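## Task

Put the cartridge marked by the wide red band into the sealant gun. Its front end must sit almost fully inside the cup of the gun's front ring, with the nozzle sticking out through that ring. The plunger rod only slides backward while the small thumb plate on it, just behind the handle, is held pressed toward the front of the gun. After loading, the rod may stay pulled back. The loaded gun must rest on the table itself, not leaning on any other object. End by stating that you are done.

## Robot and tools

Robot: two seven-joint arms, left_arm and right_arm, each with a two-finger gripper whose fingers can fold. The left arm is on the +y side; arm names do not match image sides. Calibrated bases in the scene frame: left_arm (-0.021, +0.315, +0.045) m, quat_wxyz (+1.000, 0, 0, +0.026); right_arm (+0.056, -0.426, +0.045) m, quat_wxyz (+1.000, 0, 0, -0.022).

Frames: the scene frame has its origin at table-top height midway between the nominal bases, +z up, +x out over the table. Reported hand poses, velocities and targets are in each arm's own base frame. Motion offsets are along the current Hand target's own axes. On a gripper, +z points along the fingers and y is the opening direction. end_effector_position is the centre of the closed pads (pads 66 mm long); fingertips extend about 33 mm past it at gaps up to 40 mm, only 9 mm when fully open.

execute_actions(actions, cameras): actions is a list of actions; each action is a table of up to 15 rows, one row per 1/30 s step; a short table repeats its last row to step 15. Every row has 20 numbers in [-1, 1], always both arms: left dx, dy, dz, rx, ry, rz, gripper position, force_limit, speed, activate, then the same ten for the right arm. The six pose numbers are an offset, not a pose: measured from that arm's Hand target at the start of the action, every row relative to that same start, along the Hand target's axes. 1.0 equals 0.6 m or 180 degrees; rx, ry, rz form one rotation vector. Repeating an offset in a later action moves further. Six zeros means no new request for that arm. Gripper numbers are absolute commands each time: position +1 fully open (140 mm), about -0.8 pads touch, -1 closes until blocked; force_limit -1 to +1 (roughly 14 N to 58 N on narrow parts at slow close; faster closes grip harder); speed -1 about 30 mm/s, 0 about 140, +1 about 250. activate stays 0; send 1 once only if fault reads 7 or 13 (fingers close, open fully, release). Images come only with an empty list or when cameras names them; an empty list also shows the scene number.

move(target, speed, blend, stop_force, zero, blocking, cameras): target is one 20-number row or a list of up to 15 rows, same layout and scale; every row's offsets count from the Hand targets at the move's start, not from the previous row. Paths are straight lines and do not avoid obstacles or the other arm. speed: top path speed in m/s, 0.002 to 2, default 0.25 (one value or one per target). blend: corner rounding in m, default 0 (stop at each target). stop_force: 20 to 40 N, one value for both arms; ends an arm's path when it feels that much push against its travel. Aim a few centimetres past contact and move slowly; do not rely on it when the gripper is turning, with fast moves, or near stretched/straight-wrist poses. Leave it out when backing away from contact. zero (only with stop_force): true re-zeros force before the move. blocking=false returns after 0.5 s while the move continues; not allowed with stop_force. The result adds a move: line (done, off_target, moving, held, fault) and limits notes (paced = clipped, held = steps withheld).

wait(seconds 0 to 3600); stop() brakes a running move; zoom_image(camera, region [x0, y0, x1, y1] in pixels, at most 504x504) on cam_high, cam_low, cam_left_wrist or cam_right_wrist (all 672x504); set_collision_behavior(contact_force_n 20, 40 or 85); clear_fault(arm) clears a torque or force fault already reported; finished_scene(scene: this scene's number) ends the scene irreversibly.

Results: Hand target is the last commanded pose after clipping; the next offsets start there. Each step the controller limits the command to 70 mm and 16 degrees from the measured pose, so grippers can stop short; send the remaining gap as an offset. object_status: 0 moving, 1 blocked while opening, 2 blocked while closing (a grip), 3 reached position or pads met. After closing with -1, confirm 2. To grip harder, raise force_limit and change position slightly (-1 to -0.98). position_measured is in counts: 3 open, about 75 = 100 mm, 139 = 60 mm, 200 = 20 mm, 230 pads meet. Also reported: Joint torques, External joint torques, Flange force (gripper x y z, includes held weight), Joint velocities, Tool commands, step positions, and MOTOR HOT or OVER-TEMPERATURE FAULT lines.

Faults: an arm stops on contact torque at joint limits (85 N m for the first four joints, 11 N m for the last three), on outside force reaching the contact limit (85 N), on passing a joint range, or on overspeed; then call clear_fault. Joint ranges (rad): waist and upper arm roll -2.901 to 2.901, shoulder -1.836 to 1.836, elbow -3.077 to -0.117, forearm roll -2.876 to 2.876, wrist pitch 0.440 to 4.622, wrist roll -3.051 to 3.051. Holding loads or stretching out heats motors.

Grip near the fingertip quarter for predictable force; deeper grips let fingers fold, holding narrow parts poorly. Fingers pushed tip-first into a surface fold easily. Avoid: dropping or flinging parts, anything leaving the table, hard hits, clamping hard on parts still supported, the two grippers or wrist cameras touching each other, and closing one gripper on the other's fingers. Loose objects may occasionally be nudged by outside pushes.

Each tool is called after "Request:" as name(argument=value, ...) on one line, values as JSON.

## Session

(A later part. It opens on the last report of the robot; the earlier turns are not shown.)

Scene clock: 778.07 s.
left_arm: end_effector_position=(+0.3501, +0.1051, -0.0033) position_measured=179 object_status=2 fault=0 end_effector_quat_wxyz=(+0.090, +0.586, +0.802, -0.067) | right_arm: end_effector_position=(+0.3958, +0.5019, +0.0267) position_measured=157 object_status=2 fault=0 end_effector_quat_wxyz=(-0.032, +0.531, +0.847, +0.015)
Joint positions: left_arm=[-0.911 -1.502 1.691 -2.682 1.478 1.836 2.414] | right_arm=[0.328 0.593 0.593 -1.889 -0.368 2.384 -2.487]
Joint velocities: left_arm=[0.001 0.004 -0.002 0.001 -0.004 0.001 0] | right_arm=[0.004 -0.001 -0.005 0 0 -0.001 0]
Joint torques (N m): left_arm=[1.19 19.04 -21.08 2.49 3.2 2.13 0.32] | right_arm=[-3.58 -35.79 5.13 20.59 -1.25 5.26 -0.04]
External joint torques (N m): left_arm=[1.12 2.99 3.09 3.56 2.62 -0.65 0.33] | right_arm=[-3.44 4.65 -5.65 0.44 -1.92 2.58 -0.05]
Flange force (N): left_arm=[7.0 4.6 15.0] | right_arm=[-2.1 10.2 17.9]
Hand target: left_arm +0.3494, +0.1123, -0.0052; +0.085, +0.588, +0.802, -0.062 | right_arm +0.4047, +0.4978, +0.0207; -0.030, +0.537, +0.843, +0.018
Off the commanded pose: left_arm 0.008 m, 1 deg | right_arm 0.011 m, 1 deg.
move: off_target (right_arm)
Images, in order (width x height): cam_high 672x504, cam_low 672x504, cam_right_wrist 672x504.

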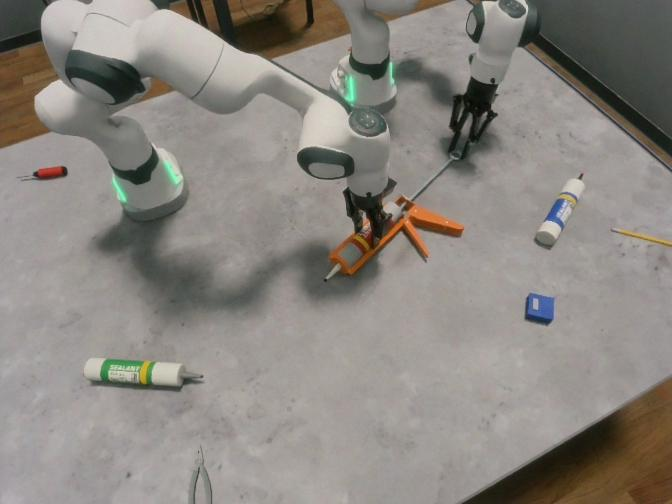

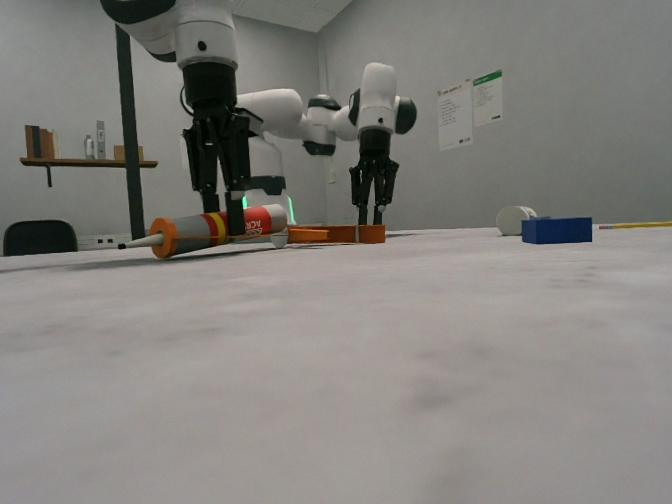

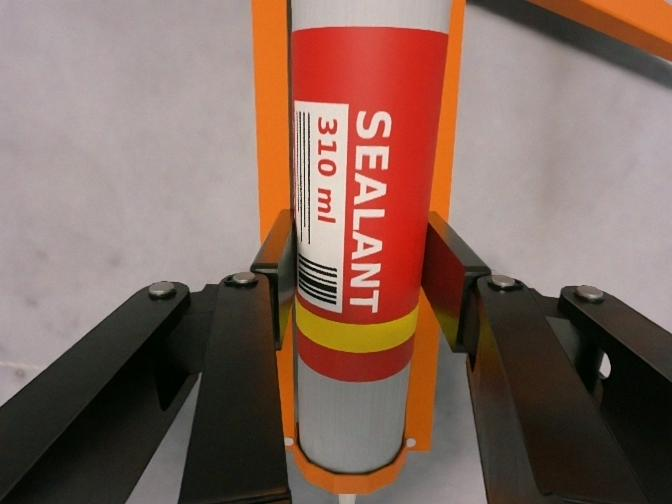

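Request:
move(target=[[0, 0, 0, 0, 0, 0, -1, 0.5, -0.3, 0, 0.008, 0, -0.0095, 0, 0, 0, -1, -0.2, -0.7, 0],[0, 0, 0, 0, 0, 0, -1, 0.5, -0.3, 0, 0.008, 0, -0.0095, 0, 0, 0, 0.17, 0, -0.7, 0],[0, 0, 0, 0, 0, 0, -1, 0.5, -0.3, 0, 0.008, 0, -0.12, 0, 0, 0, 0.17, 0, -0.7, 0]], speed=0.08, cameras=["cam_right_wrist", "cam_high", "cam_low"])

Request:
zoom_image(camera="cam_low", region=[130, 170, 330, 270])

Request:
zoom_image(camera="cam_high", region=[310, 170, 440, 290])

Scene clock: 788.07 s.
left_arm: end_effector_position=(+0.3509, +0.1081, -0.0035) position_measured=179 object_status=2 fault=0 end_effector_quat_wxyz=(+0.089, +0.586, +0.803, -0.064) | right_arm: end_effector_position=(+0.4053, +0.4983, +0.0928) position_measured=108 object_status=3 fault=0 end_effector_quat_wxyz=(-0.029, +0.540, +0.841, +0.019)
Joint positions: left_arm=[-0.911 -1.496 1.691 -2.68 1.481 1.841 2.414] | right_arm=[0.271 0.486 0.653 -1.868 -0.297 2.274 -2.517]
Joint velocities: left_arm=[within noise] | right_arm=[0.001 -0.001 0.001 0 0 -0.004 -0.004]
Joint torques (N m): left_arm=[1.1 18.22 -22.3 0.93 1.5 2.08 0.18] | right_arm=[-1.28 -40.03 10.32 21.12 1.11 2.52 -0.46]
External joint torques (N m): left_arm=[1.16 2.17 1.96 2 0.91 -0.71 0.19] | right_arm=[-1.14 -2.03 0.67 -0.62 0.36 -0.16 -0.46]
Flange force (N): left_arm=[5.2 0.9 6.5] | right_arm=[-6.7 -9.3 -5.5]
Hand target: left_arm +0.3494, +0.1123, -0.0052; +0.085, +0.588, +0.802, -0.062 | right_arm +0.4049, +0.4977, +0.0929; -0.030, +0.537, +0.843, +0.018
Off the commanded pose: left_arm 0.005 m, 1 deg | right_arm 0.001 m, 0 deg.
move: done; target 2's new numbers were sent with right_arm's hand 0.006 m and 1 deg from that target
Images, in order (width x height): cam_high 672x504, cam_low 672x504, cam_right_wrist 672x504.

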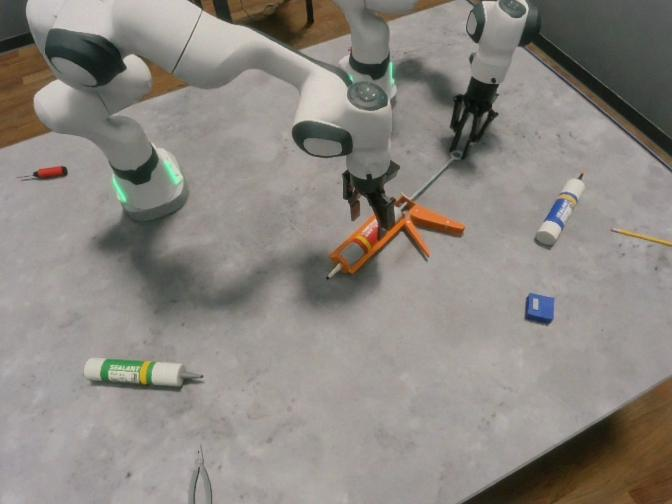

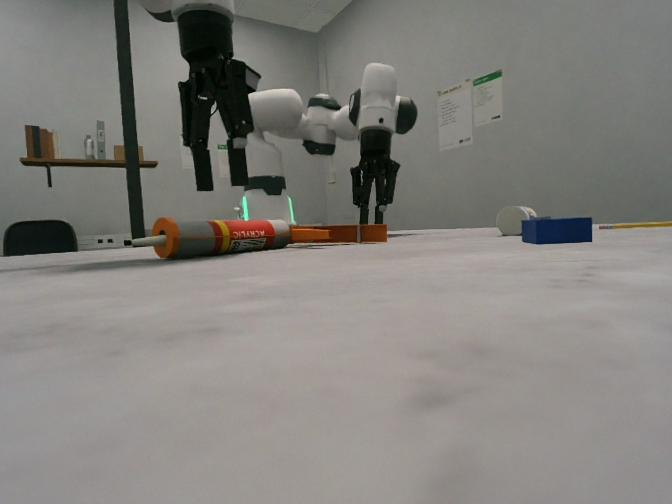

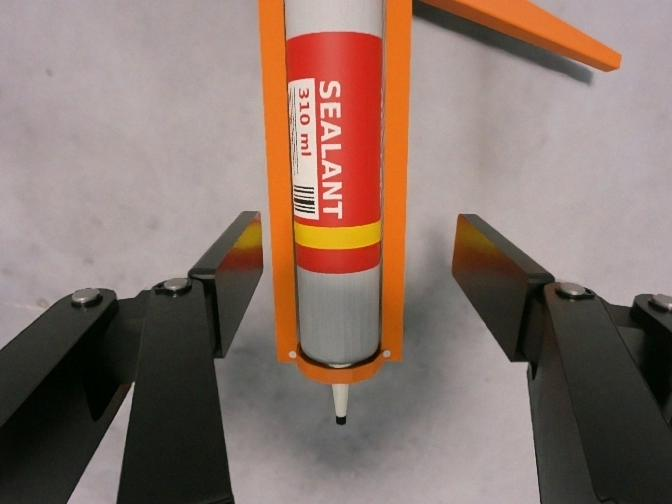

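Scaled by 2.520 from the camera's image (finer frame: 960x720).

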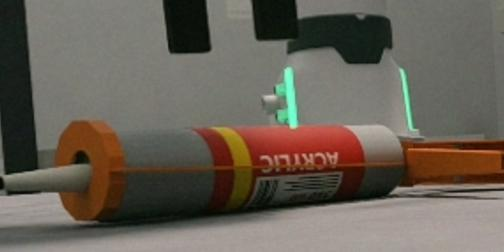

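Scaled by 3.877 from the camera's image (finer frame: 960x720).

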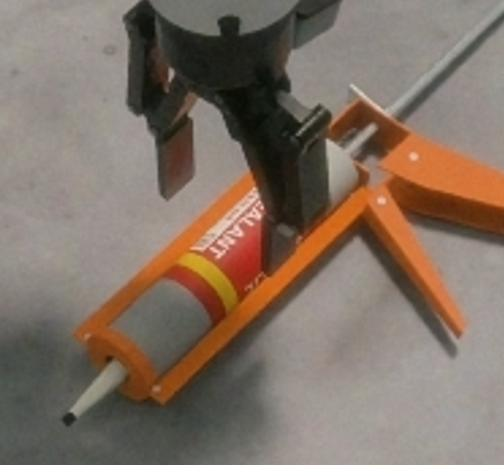

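Request:
zoom_image(camera="cam_right_wrist", region=[260, 310, 420, 430])

Scaled by 3.150 from the camera's image (finer frame: 960x720).

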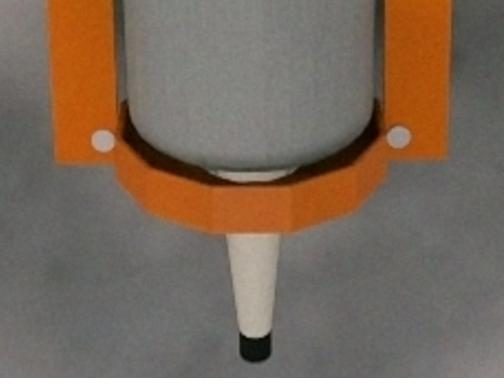

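Request:
move(target=[-0.035, 0.001, 0.0073, 0, 0, 0, -1, 0.5, -0.3, 0, 0, 0, 0, 0, 0, 0, 0.17, 0, -0.7, 0], speed=0.04, stop_force=25, cameras=["cam_right_wrist", "cam_high", "cam_low"])

Request:
zoom_image(camera="cam_right_wrist", region=[260, 310, 420, 430])

Request:
zoom_image(camera="cam_high", region=[370, 180, 430, 230])

Scene clock: 799.00 s.
left_arm: end_effector_position=(+0.3560, +0.0969, -0.0050) position_measured=179 object_status=2 fault=0 end_effector_quat_wxyz=(+0.082, +0.589, +0.802, -0.059) | right_arm: end_effector_position=(+0.4051, +0.4982, +0.0929) position_measured=108 object_status=3 fault=0 end_effector_quat_wxyz=(-0.029, +0.540, +0.841, +0.019)
Joint positions: left_arm=[-0.955 -1.493 1.691 -2.683 1.499 1.839 2.371] | right_arm=[0.269 0.486 0.655 -1.868 -0.297 2.273 -2.518]
Joint torques (N m): left_arm=[-2.04 15.02 -21.33 -1.93 0.44 3.13 -0.39] | right_arm=[-1.28 -39.71 10.5 21.13 0.86 2.45 -0.41]
External joint torques (N m): left_arm=[-2.16 -1.12 2.93 -1.05 -0.2 0.34 -0.39] | right_arm=[-1.32 -1.74 0.69 -0.58 0.1 -0.23 -0.41]
Flange force (N): left_arm=[-4.8 3.6 11.0] | right_arm=[-6.3 -8.3 -5.0]
Hand target: left_arm +0.3564, +0.0921, -0.0051; +0.085, +0.588, +0.802, -0.062 | right_arm +0.4049, +0.4977, +0.0929; -0.030, +0.537, +0.843, +0.018
Off the commanded pose: left_arm 0.005 m, 0 deg | right_arm 0.001 m, 0 deg.
move: off_target (left_arm)
Images, in order (width x height): cam_high 672x504, cam_low 672x504, cam_right_wrist 672x504.

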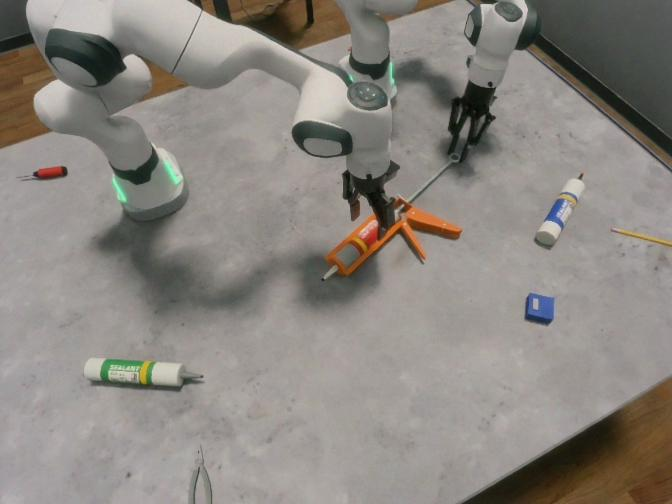

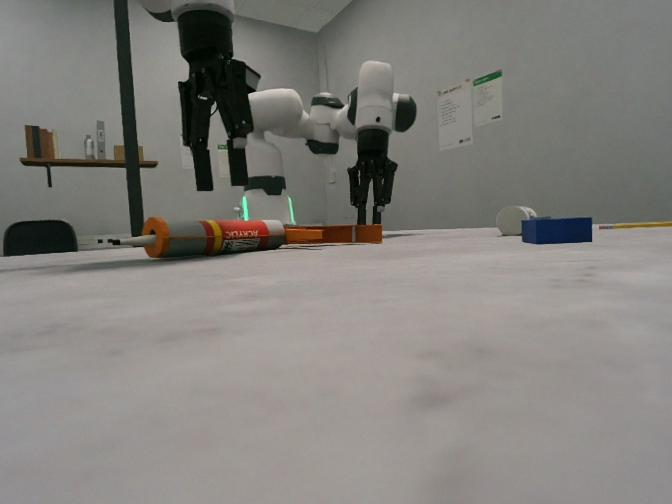

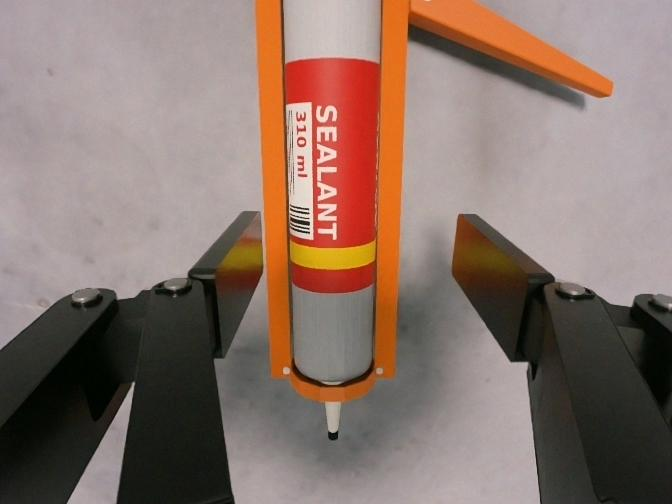

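Scaled by 3.150 from the camera's image (finer frame: 960x720).

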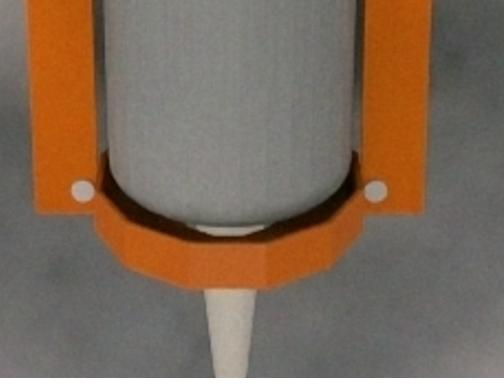

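Scaled by 8.400 from the camera's image (finer frame: 960x720).

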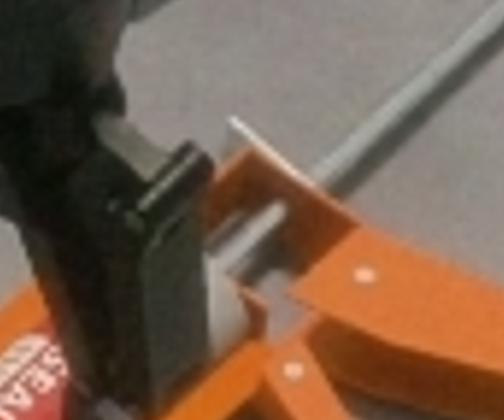

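Request:
move(target=[[0, 0, 0, 0, 0, 0, -1, 0.5, -0.3, 0, -0.2078, -0.0167, -0.0145, 0, 0, 0, -0.43, 0, -0.5, 0],[0, 0, 0, 0, 0, 0, -1, 0.5, -0.3, 0, -0.2150, -0.0167, 0.08, 0, 0, 0, -0.43, 0, -0.5, 0]], speed=0.15, cameras=["cam_right_wrist", "cam_high", "cam_low"])

Request:
zoom_image(camera="cam_low", region=[80, 170, 280, 270])

Scene clock: 826.40 s.
left_arm: end_effector_position=(+0.3560, +0.0968, -0.0050) position_measured=179 object_status=2 fault=0 end_effector_quat_wxyz=(+0.082, +0.589, +0.802, -0.059) | right_arm: end_effector_position=(+0.4468, +0.3785, +0.0347) position_measured=183 object_status=3 fault=0 end_effector_quat_wxyz=(-0.031, +0.533, +0.845, +0.016)
Joint positions: left_arm=[-0.955 -1.493 1.691 -2.683 1.499 1.839 2.371] | right_arm=[0.026 0.458 0.663 -2.091 -0.322 2.441 -2.701]
Joint velocities: left_arm=[within noise] | right_arm=[0 -0.001 -0.002 0 0 0.005 0.006]
Joint torques (N m): left_arm=[-2.03 15.06 -21.3 -1.99 0.43 3.12 -0.4] | right_arm=[-0.25 -36.89 9.28 19.21 0.4 2.9 0.09]
External joint torques (N m): left_arm=[-2.05 -1 2.93 -1 -0.19 0.33 -0.4] | right_arm=[-0.15 -2.62 0.22 -0.25 -0.21 0.32 0.08]
Flange force (N): left_arm=[-4.6 3.4 10.9] | right_arm=[-1.7 -8.1 -4.7]
Hand target: left_arm +0.3564, +0.0921, -0.0051; +0.085, +0.588, +0.802, -0.062 | right_arm +0.4487, +0.3798, +0.0361; -0.030, +0.537, +0.843, +0.018
Off the commanded pose: left_arm 0.005 m, 0 deg | right_arm 0.003 m, 1 deg.
move: done
Images, in order (width x height): cam_high 672x504, cam_low 672x504, cam_right_wrist 672x504.

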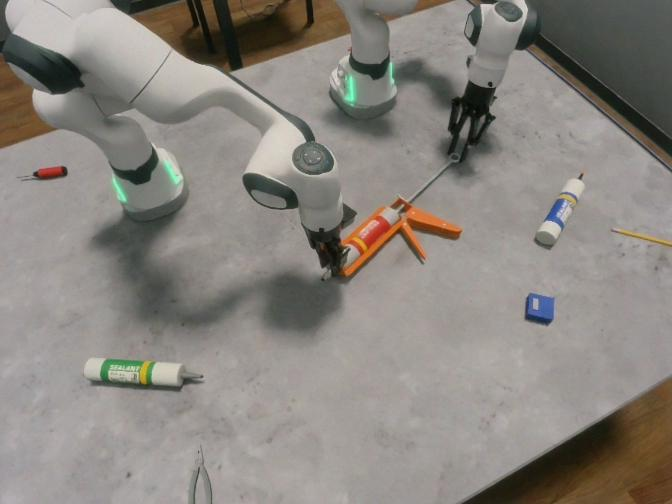

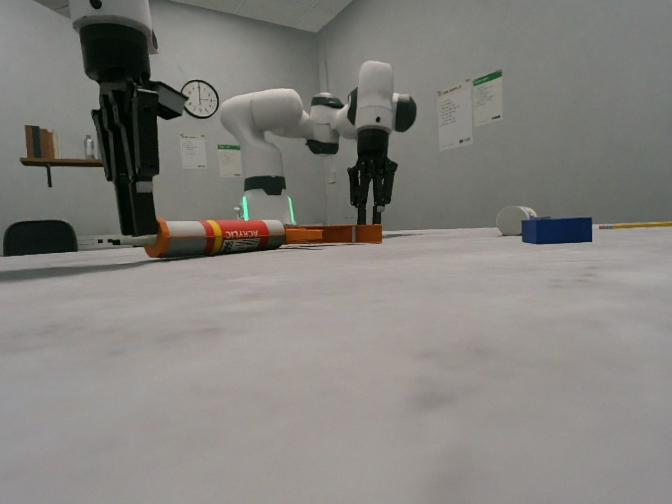

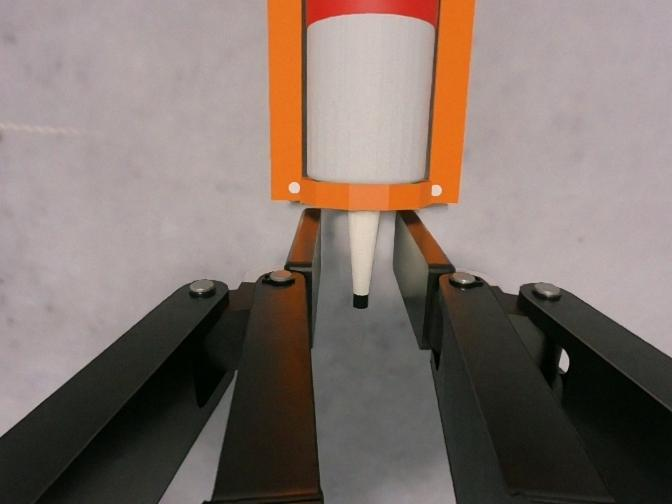

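Scaled by 2.520 from the camera's image (finer frame: 960x720).

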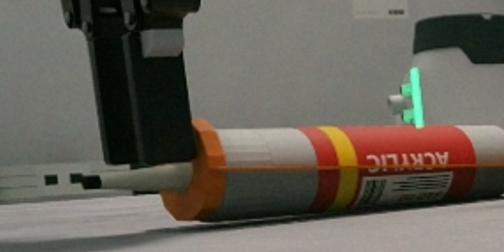

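Request:
move(target=[0, 0, 0, 0, 0, 0, -1, 0.5, -0.3, 0, -0.0015, 0, 0.0216, 0, 0, 0, -0.43, 0, -0.5, 0], speed=0.06)

Request:
move(target=[0, 0, 0, 0, 0, 0, -1, 0.5, -0.3, 0, 0.045, 0, 0.003, 0, 0, 0, -0.43, 0, -0.5, 0], speed=0.03, stop_force=35, cameras=["cam_right_wrist", "cam_high", "cam_low"])

Request:
zoom_image(camera="cam_low", region=[80, 170, 280, 270])

Request:
zoom_image(camera="cam_high", region=[310, 170, 440, 290])

Scene clock: 834.07 s.
left_arm: end_effector_position=(+0.3560, +0.0968, -0.0050) position_measured=179 object_status=2 fault=0 end_effector_quat_wxyz=(+0.082, +0.589, +0.802, -0.059) | right_arm: end_effector_position=(+0.4476, +0.3789, +0.0227) position_measured=183 object_status=3 fault=0 end_effector_quat_wxyz=(-0.031, +0.534, +0.845, +0.016)
Joint positions: left_arm=[-0.955 -1.493 1.691 -2.683 1.499 1.839 2.371] | right_arm=[0.046 0.48 0.638 -2.09 -0.339 2.466 -2.691]
Joint velocities: left_arm=[within noise] | right_arm=[0.001 0.001 -0.001 0.001 0.001 0.004 0.003]
Joint torques (N m): left_arm=[-2 15.03 -21.31 -1.96 0.44 3.12 -0.39] | right_arm=[-0.46 -37.25 9.58 18.52 0.24 2.8 0.13]
External joint torques (N m): left_arm=[-2.05 -1.02 2.85 -0.99 -0.18 0.34 -0.39] | right_arm=[-0.38 -2.15 0.34 -0.62 -0.35 0.2 0.13]
Flange force (N): left_arm=[-4.6 3.4 10.6] | right_arm=[-1.9 -8.3 -4.3]
Hand target: left_arm +0.3564, +0.0921, -0.0051; +0.085, +0.588, +0.802, -0.062 | right_arm +0.4487, +0.3798, +0.0231; -0.030, +0.537, +0.843, +0.018
Off the commanded pose: left_arm 0.005 m, 0 deg | right_arm 0.001 m, 0 deg.
move: done

Scene clock: 836.17 s.
left_arm: end_effector_position=(+0.3553, +0.0983, -0.0055) position_measured=179 object_status=2 fault=0 end_effector_quat_wxyz=(+0.080, +0.588, +0.803, -0.058) | right_arm: end_effector_position=(+0.4479, +0.3850, +0.0234) position_measured=183 object_status=3 fault=0 end_effector_quat_wxyz=(-0.022, +0.539, +0.842, +0.010)
Joint positions: left_arm=[-0.955 -1.493 1.691 -2.682 1.502 1.834 2.367] | right_arm=[0.099 0.483 0.604 -2.065 -0.344 2.446 -2.659]
Joint torques (N m): left_arm=[-2.59 13.8 -19.9 -2.63 0.02 3.39 -0.26] | right_arm=[7.96 -32.99 17.1 18.36 2.81 5.53 0.58]
External joint torques (N m): left_arm=[-2.64 -2.28 4.37 -1.68 -0.61 0.6 -0.25] | right_arm=[7.85 3.06 8.03 -0.96 2.2 2.95 0.58]
Flange force (N): left_arm=[-5.2 3.5 14.8] | right_arm=[13.9 -2.2 6.4]
Hand target: left_arm +0.3564, +0.0921, -0.0051; +0.085, +0.588, +0.802, -0.062 | right_arm +0.4373, +0.4043, +0.0232; -0.030, +0.537, +0.843, +0.018
Off the commanded pose: left_arm 0.006 m, 1 deg | right_arm 0.022 m, 1 deg.
move: off_target (right_arm)
Images, in order (width x height): cam_high 672x504, cam_low 672x504, cam_right_wrist 672x504.

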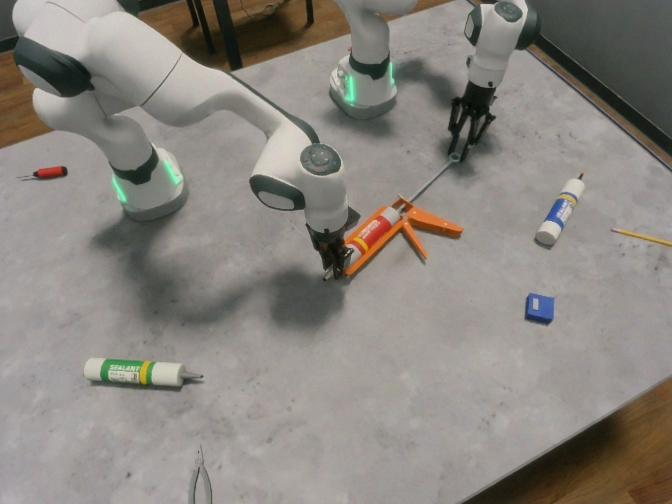

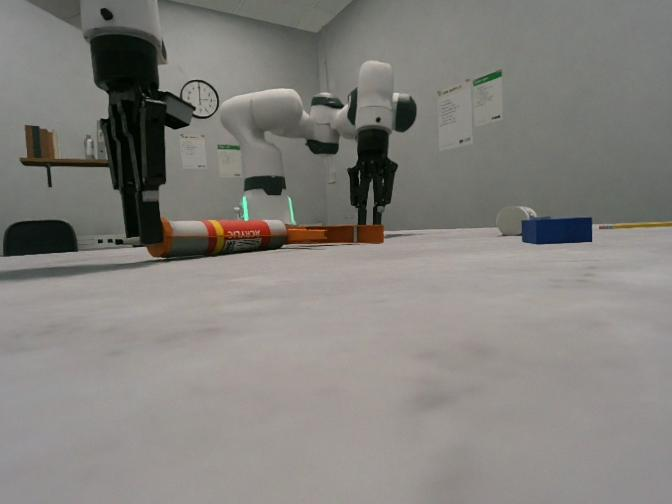

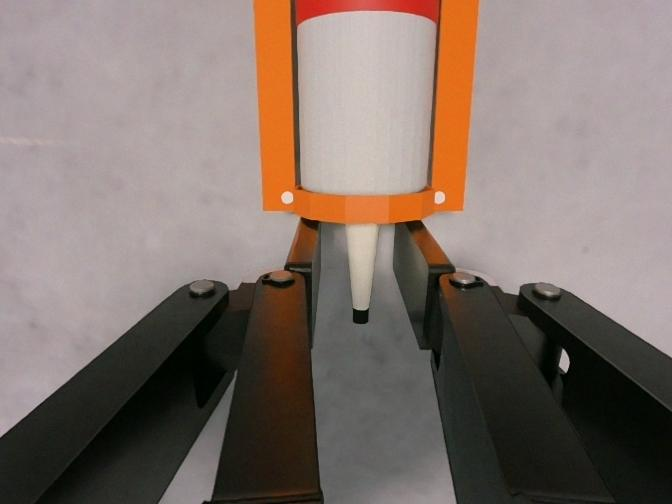

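Scaled by 2.520 from the camera's image (finer frame: 960x720).

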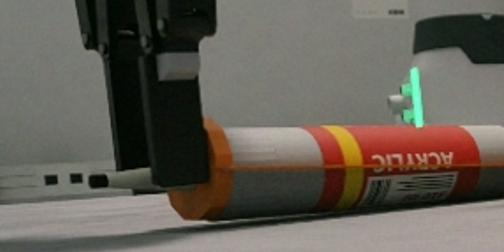

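Scaled by 3.877 from the camera's image (finer frame: 960x720).

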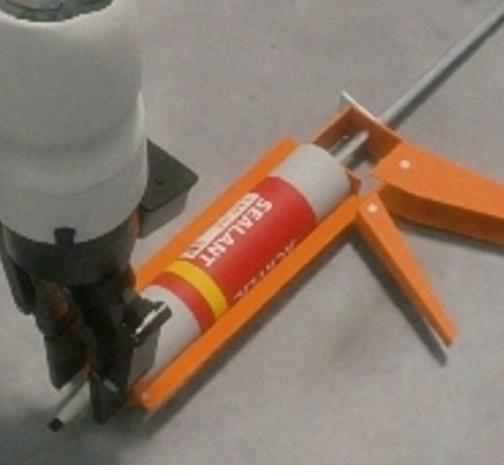

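Request:
zoom_image(camera="cam_right_wrist", region=[260, 150, 470, 290])

Request:
zoom_image(camera="cam_high", region=[370, 180, 430, 230])

Scaled by 2.400 from the camera's image (finer frame: 960x720).

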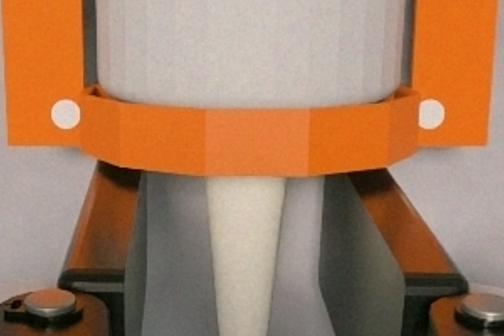

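Scaled by 8.400 from the camera's image (finer frame: 960x720).

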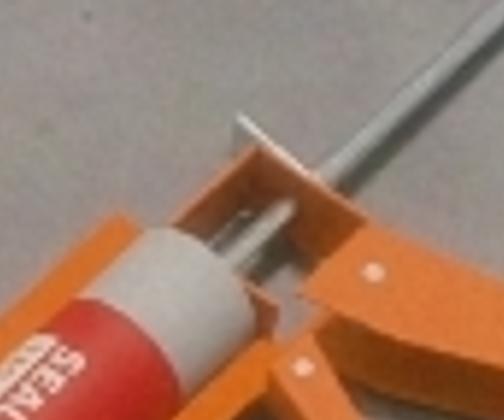

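Request:
move(target=[[0, 0, 0, 0, 0, 0, -1, 0.5, -0.3, 0, -0.025, 0, -0.002, 0, 0, 0, -0.43, 0, -0.5, 0],[0, 0, 0, 0, 0, 0, -1, 0.5, -0.3, 0, -0.025, 0, -0.13, 0, 0, 0, -0.43, 0, -0.5, 0],[0, 0, 0, 0, 0, 0, -1, 0.5, -0.3, 0, 0.19, 0, -0.15, 0, 0, 0, 0.17, 0, -0.5, 0]], speed=0.25, blend=[0.005, 0.02, 0], cameras=["cam_right_wrist", "cam_low"])

Request:
zoom_image(camera="cam_right_wrist", region=[250, 0, 450, 200])

Request:
zoom_image(camera="cam_right_wrist", region=[250, 280, 450, 440])

Scene clock: 862.97 s.
left_arm: end_effector_position=(+0.3552, +0.0973, -0.0059) position_measured=179 object_status=2 fault=0 end_effector_quat_wxyz=(+0.081, +0.588, +0.803, -0.059) | right_arm: end_effector_position=(+0.3924, +0.5017, +0.1206) position_measured=108 object_status=0 fault=0 end_effector_quat_wxyz=(-0.029, +0.533, +0.845, +0.019)
Joint positions: left_arm=[-0.955 -1.496 1.693 -2.682 1.503 1.834 2.367] | right_arm=[0.27 0.426 0.673 -1.874 -0.252 2.232 -2.539]
Joint torques (N m): left_arm=[-1.85 14.41 -21.77 -2.03 0.09 3.25 -0.22] | right_arm=[-0.46 -38.68 9.05 22 1.28 2.45 0.2]
External joint torques (N m): left_arm=[-1.83 -1.69 2.43 -0.98 -0.53 0.47 -0.22] | right_arm=[-0.51 -2.38 0.2 -0.26 0.49 -0.21 0.19]
Flange force (N): left_arm=[-4.0 3.1 8.3] | right_arm=[-4.3 -8.5 -4.8]
Hand target: left_arm +0.3564, +0.0921, -0.0051; +0.085, +0.588, +0.802, -0.062 | right_arm +0.3920, +0.5018, +0.1209; -0.030, +0.537, +0.843, +0.018
Off the commanded pose: left_arm 0.005 m, 1 deg | right_arm 0.001 m, 1 deg.
move: done
Images, in order (width x height): cam_low 672x504, cam_right_wrist 672x504.

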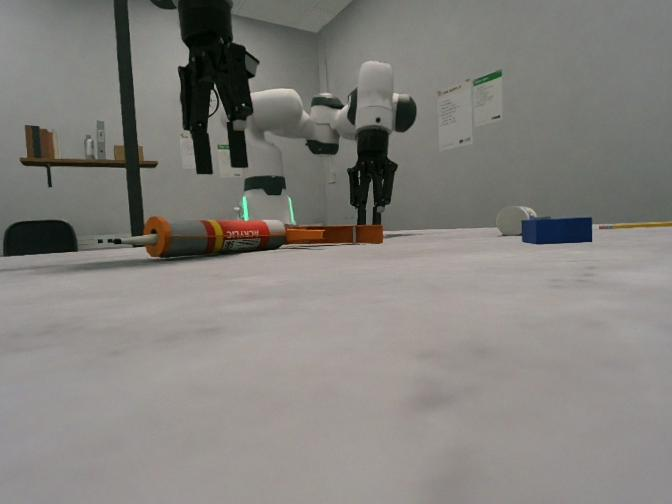

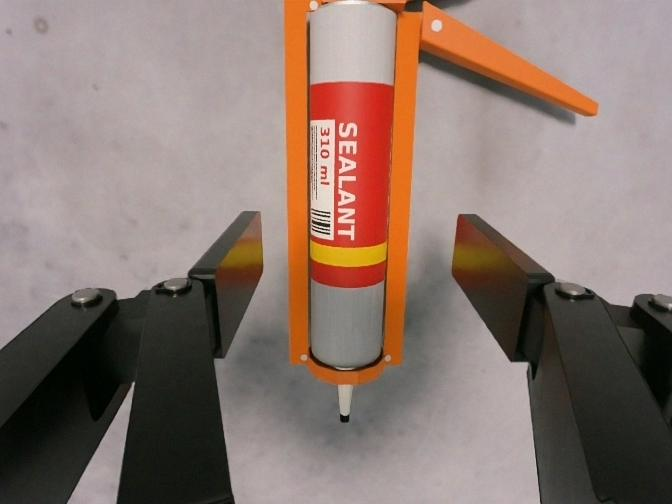

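Scaled by 2.520 from the camera's image (finer frame: 960x720).

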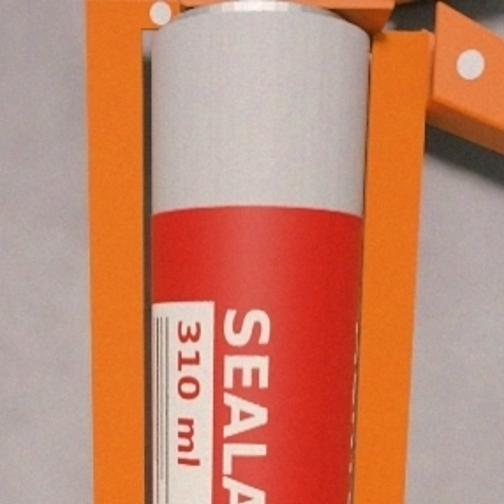

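Scaled by 2.520 from the camera's image (finer frame: 960x720).

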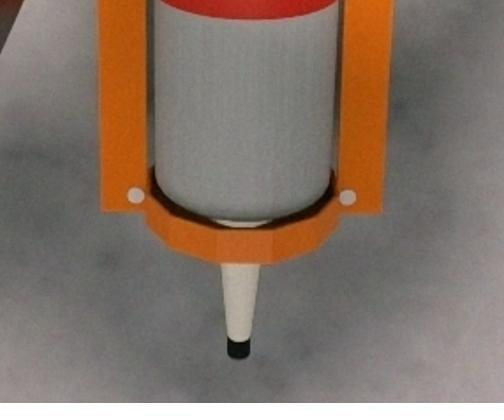

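Request:
move(target=[[0, 0, 0, 0, 0, 0, -1, 0.5, -0.3, 0, -0.2236, 0, -0.0157, 0, 0, 0, -0.43, 0, -0.5, 0],[0, 0, 0, 0, 0, 0, -1, 0.5, -0.3, 0, -0.235, 0, 0.147, 0, 0, 0, -0.43, 0, -0.5, 0]], speed=0.2, blend=[0.01, 0], cameras=["cam_right_wrist", "cam_low"])

Request:
zoom_image(camera="cam_low", region=[80, 170, 280, 270])

Scene clock: 889.20 s.
left_arm: end_effector_position=(+0.3558, +0.0974, -0.0053) position_measured=179 object_status=2 fault=0 end_effector_quat_wxyz=(+0.081, +0.588, +0.802, -0.059) | right_arm: end_effector_position=(+0.4474, +0.3786, +0.0226) position_measured=183 object_status=3 fault=0 end_effector_quat_wxyz=(-0.031, +0.534, +0.845, +0.016)
Joint positions: left_arm=[-0.955 -1.497 1.691 -2.683 1.503 1.834 2.367] | right_arm=[0.072 0.471 0.611 -2.092 -0.316 2.47 -2.706]
Joint velocities: left_arm=[within noise] | right_arm=[0 0 -0.001 0.001 0.001 0.004 0.003]
Joint torques (N m): left_arm=[-1.77 14.6 -21.42 -1.95 0.12 3.18 -0.19] | right_arm=[-0.32 -37.52 8.91 18.84 0.33 2.88 0.12]
External joint torques (N m): left_arm=[-1.85 -1.48 2.84 -0.98 -0.52 0.4 -0.19] | right_arm=[-0.32 -2.04 0.06 -0.45 -0.25 0.27 0.12]
Flange force (N): left_arm=[-3.7 3.0 9.5] | right_arm=[-1.7 -7.2 -3.6]
Hand target: left_arm +0.3564, +0.0921, -0.0051; +0.085, +0.588, +0.802, -0.062 | right_arm +0.4487, +0.3798, +0.0231; -0.030, +0.537, +0.843, +0.018
Off the commanded pose: left_arm 0.005 m, 1 deg | right_arm 0.002 m, 1 deg.
move: done
Images, in order (width x height): cam_low 672x504, cam_right_wrist 672x504.

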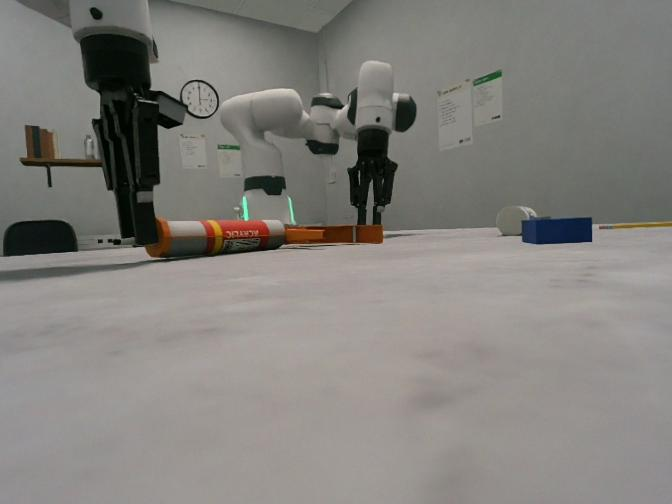

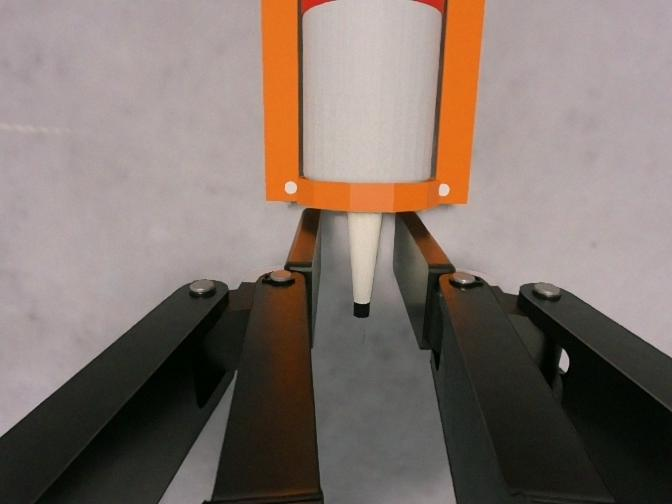

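Scaled by 2.520 from the camera's image (finer frame: 960x720).

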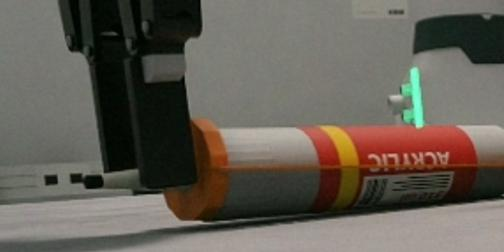

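Request:
move(target=[[0, 0, 0, 0, 0, 0, -1, 0.5, -0.3, 0, 0, 0.0035, 0, 0, 0, 0, -0.43, 0, -0.5, 0],[0, 0, 0, 0, 0, 0, -1, 0.5, -0.3, 0, 0, 0.0035, 0, 0, 0, 0, -1, -0.4, -1, 0],[0, 0, 0, 0, 0, 0, -1, 0.5, -0.3, 0, -0.0005, 0.0035, -0.0085, 0, 0, 0, -1, -0.4, -1, 0]], speed=0.05, cameras=["cam_right_wrist", "cam_low"])

Request:
zoom_image(camera="cam_low", region=[80, 170, 280, 270])

Scene clock: 896.77 s.
left_arm: end_effector_position=(+0.3555, +0.0967, -0.0056) position_measured=179 object_status=2 fault=0 end_effector_quat_wxyz=(+0.081, +0.588, +0.802, -0.059) | right_arm: end_effector_position=(+0.4499, +0.3797, +0.0258) position_measured=212 object_status=2 fault=0 end_effector_quat_wxyz=(-0.030, +0.537, +0.843, +0.017)
Joint positions: left_arm=[-0.955 -1.498 1.692 -2.683 1.503 1.833 2.367] | right_arm=[0.076 0.468 0.608 -2.085 -0.309 2.464 -2.705]
Joint velocities: left_arm=[within noise] | right_arm=[0 0 -0.001 -0.001 0.003 -0.003 0]
Joint torques (N m): left_arm=[-1.51 14.73 -22.03 -1.66 0.28 3.17 -0.23] | right_arm=[-1.34 -39.54 9.83 19.67 1.17 2.64 -0.1]
External joint torques (N m): left_arm=[-1.53 -1.34 2.19 -0.63 -0.35 0.39 -0.22] | right_arm=[-1.44 -3.9 0.96 0.24 0.58 0.02 -0.1]
Flange force (N): left_arm=[-3.3 3.1 7.7] | right_arm=[-4.5 -11.2 -11.9]
Hand target: left_arm +0.3564, +0.0921, -0.0051; +0.085, +0.588, +0.802, -0.062 | right_arm +0.4509, +0.3801, +0.0281; -0.030, +0.537, +0.843, +0.018
Off the commanded pose: left_arm 0.005 m, 0 deg | right_arm 0.003 m, 0 deg.
move: done
Images, in order (width x height): cam_low 672x504, cam_right_wrist 672x504.

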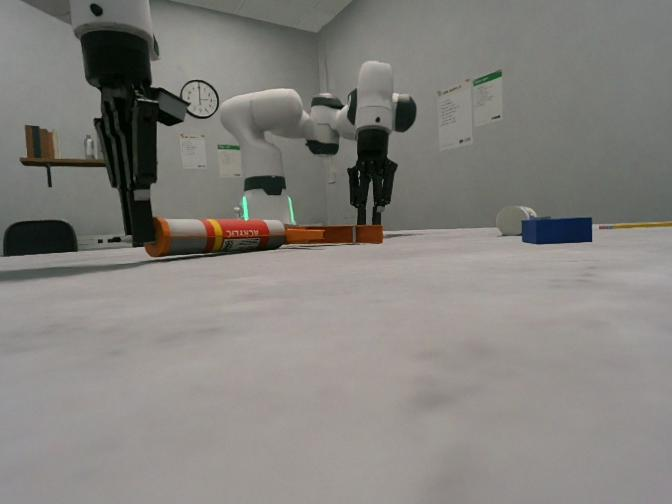

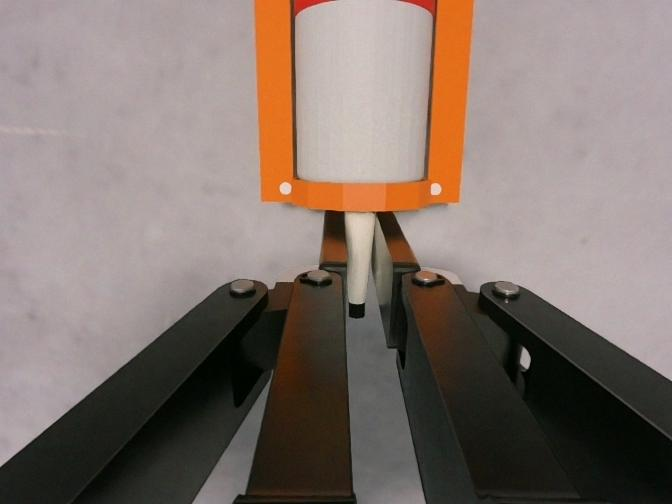

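Scaled by 2.520 from the camera's image (finer frame: 960x720).

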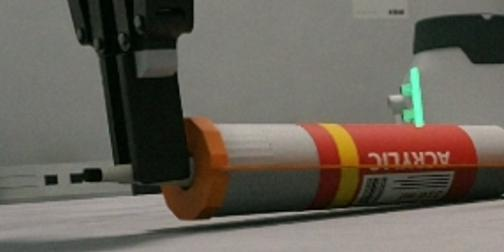

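Request:
move(target=[0, 0, 0, 0, 0, 0, -1, 0.5, -0.3, 0, -0.033, 0, -0.003, 0, 0, 0, -1, -0.4, -1, 0], speed=0.03, stop_force=30, cameras=["cam_right_wrist", "cam_low"])

Request:
zoom_image(camera="cam_low", region=[80, 170, 280, 270])

Request:
zoom_image(camera="cam_right_wrist", region=[250, 100, 470, 260])

Scene clock: 903.77 s.
left_arm: end_effector_position=(+0.3569, +0.0908, -0.0045) position_measured=179 object_status=2 fault=0 end_effector_quat_wxyz=(+0.086, +0.590, +0.800, -0.062) | right_arm: end_effector_position=(+0.4538, +0.3662, +0.0264) position_measured=212 object_status=2 fault=0 end_effector_quat_wxyz=(-0.034, +0.538, +0.842, +0.016)
Joint positions: left_arm=[-0.959 -1.501 1.694 -2.687 1.5 1.84 2.366] | right_arm=[0.031 0.46 0.627 -2.101 -0.305 2.464 -2.729]
Joint torques (N m): left_arm=[0.63 17 -22.58 0.52 0.97 2.44 -0.2] | right_arm=[-3.77 -39.33 7.22 19.7 -0.27 2.39 -0.42]
External joint torques (N m): left_arm=[0.59 0.99 1.55 1.63 0.35 -0.35 -0.19] | right_arm=[-3.76 -4.38 -1.59 0.37 -0.85 -0.21 -0.42]
Flange force (N): left_arm=[2.4 2.3 5.1] | right_arm=[-8.6 -10.7 -10.7]
Hand target: left_arm +0.3564, +0.0921, -0.0051; +0.085, +0.588, +0.802, -0.062 | right_arm +0.4593, +0.3621, +0.0286; -0.030, +0.537, +0.843, +0.018
Off the commanded pose: left_arm 0.001 m, 0 deg | right_arm 0.007 m, 0 deg.
move: off_target (right_arm)
Images, in order (width x height): cam_low 672x504, cam_right_wrist 672x504.

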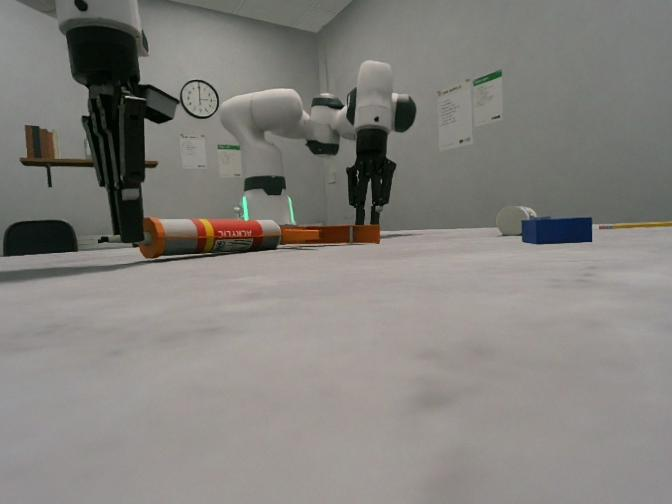

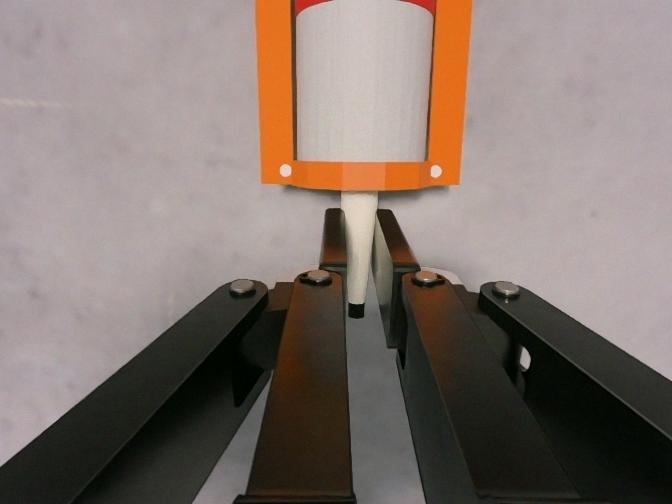

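Scaled by 2.520 from the camera's image (finer frame: 960x720).

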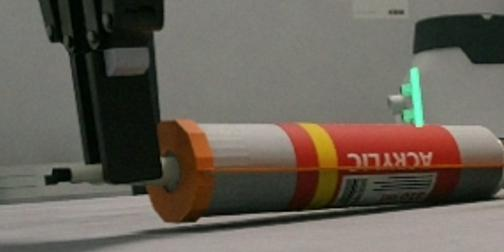

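Scaled by 2.291 from the camera's image (finer frame: 960x720).

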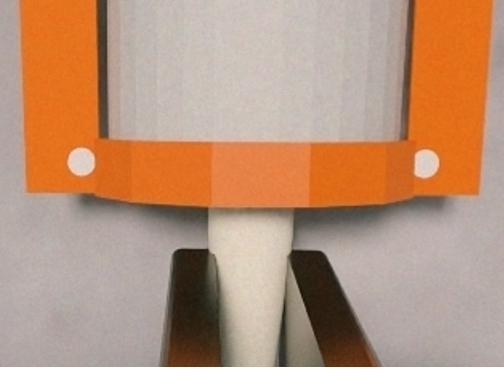

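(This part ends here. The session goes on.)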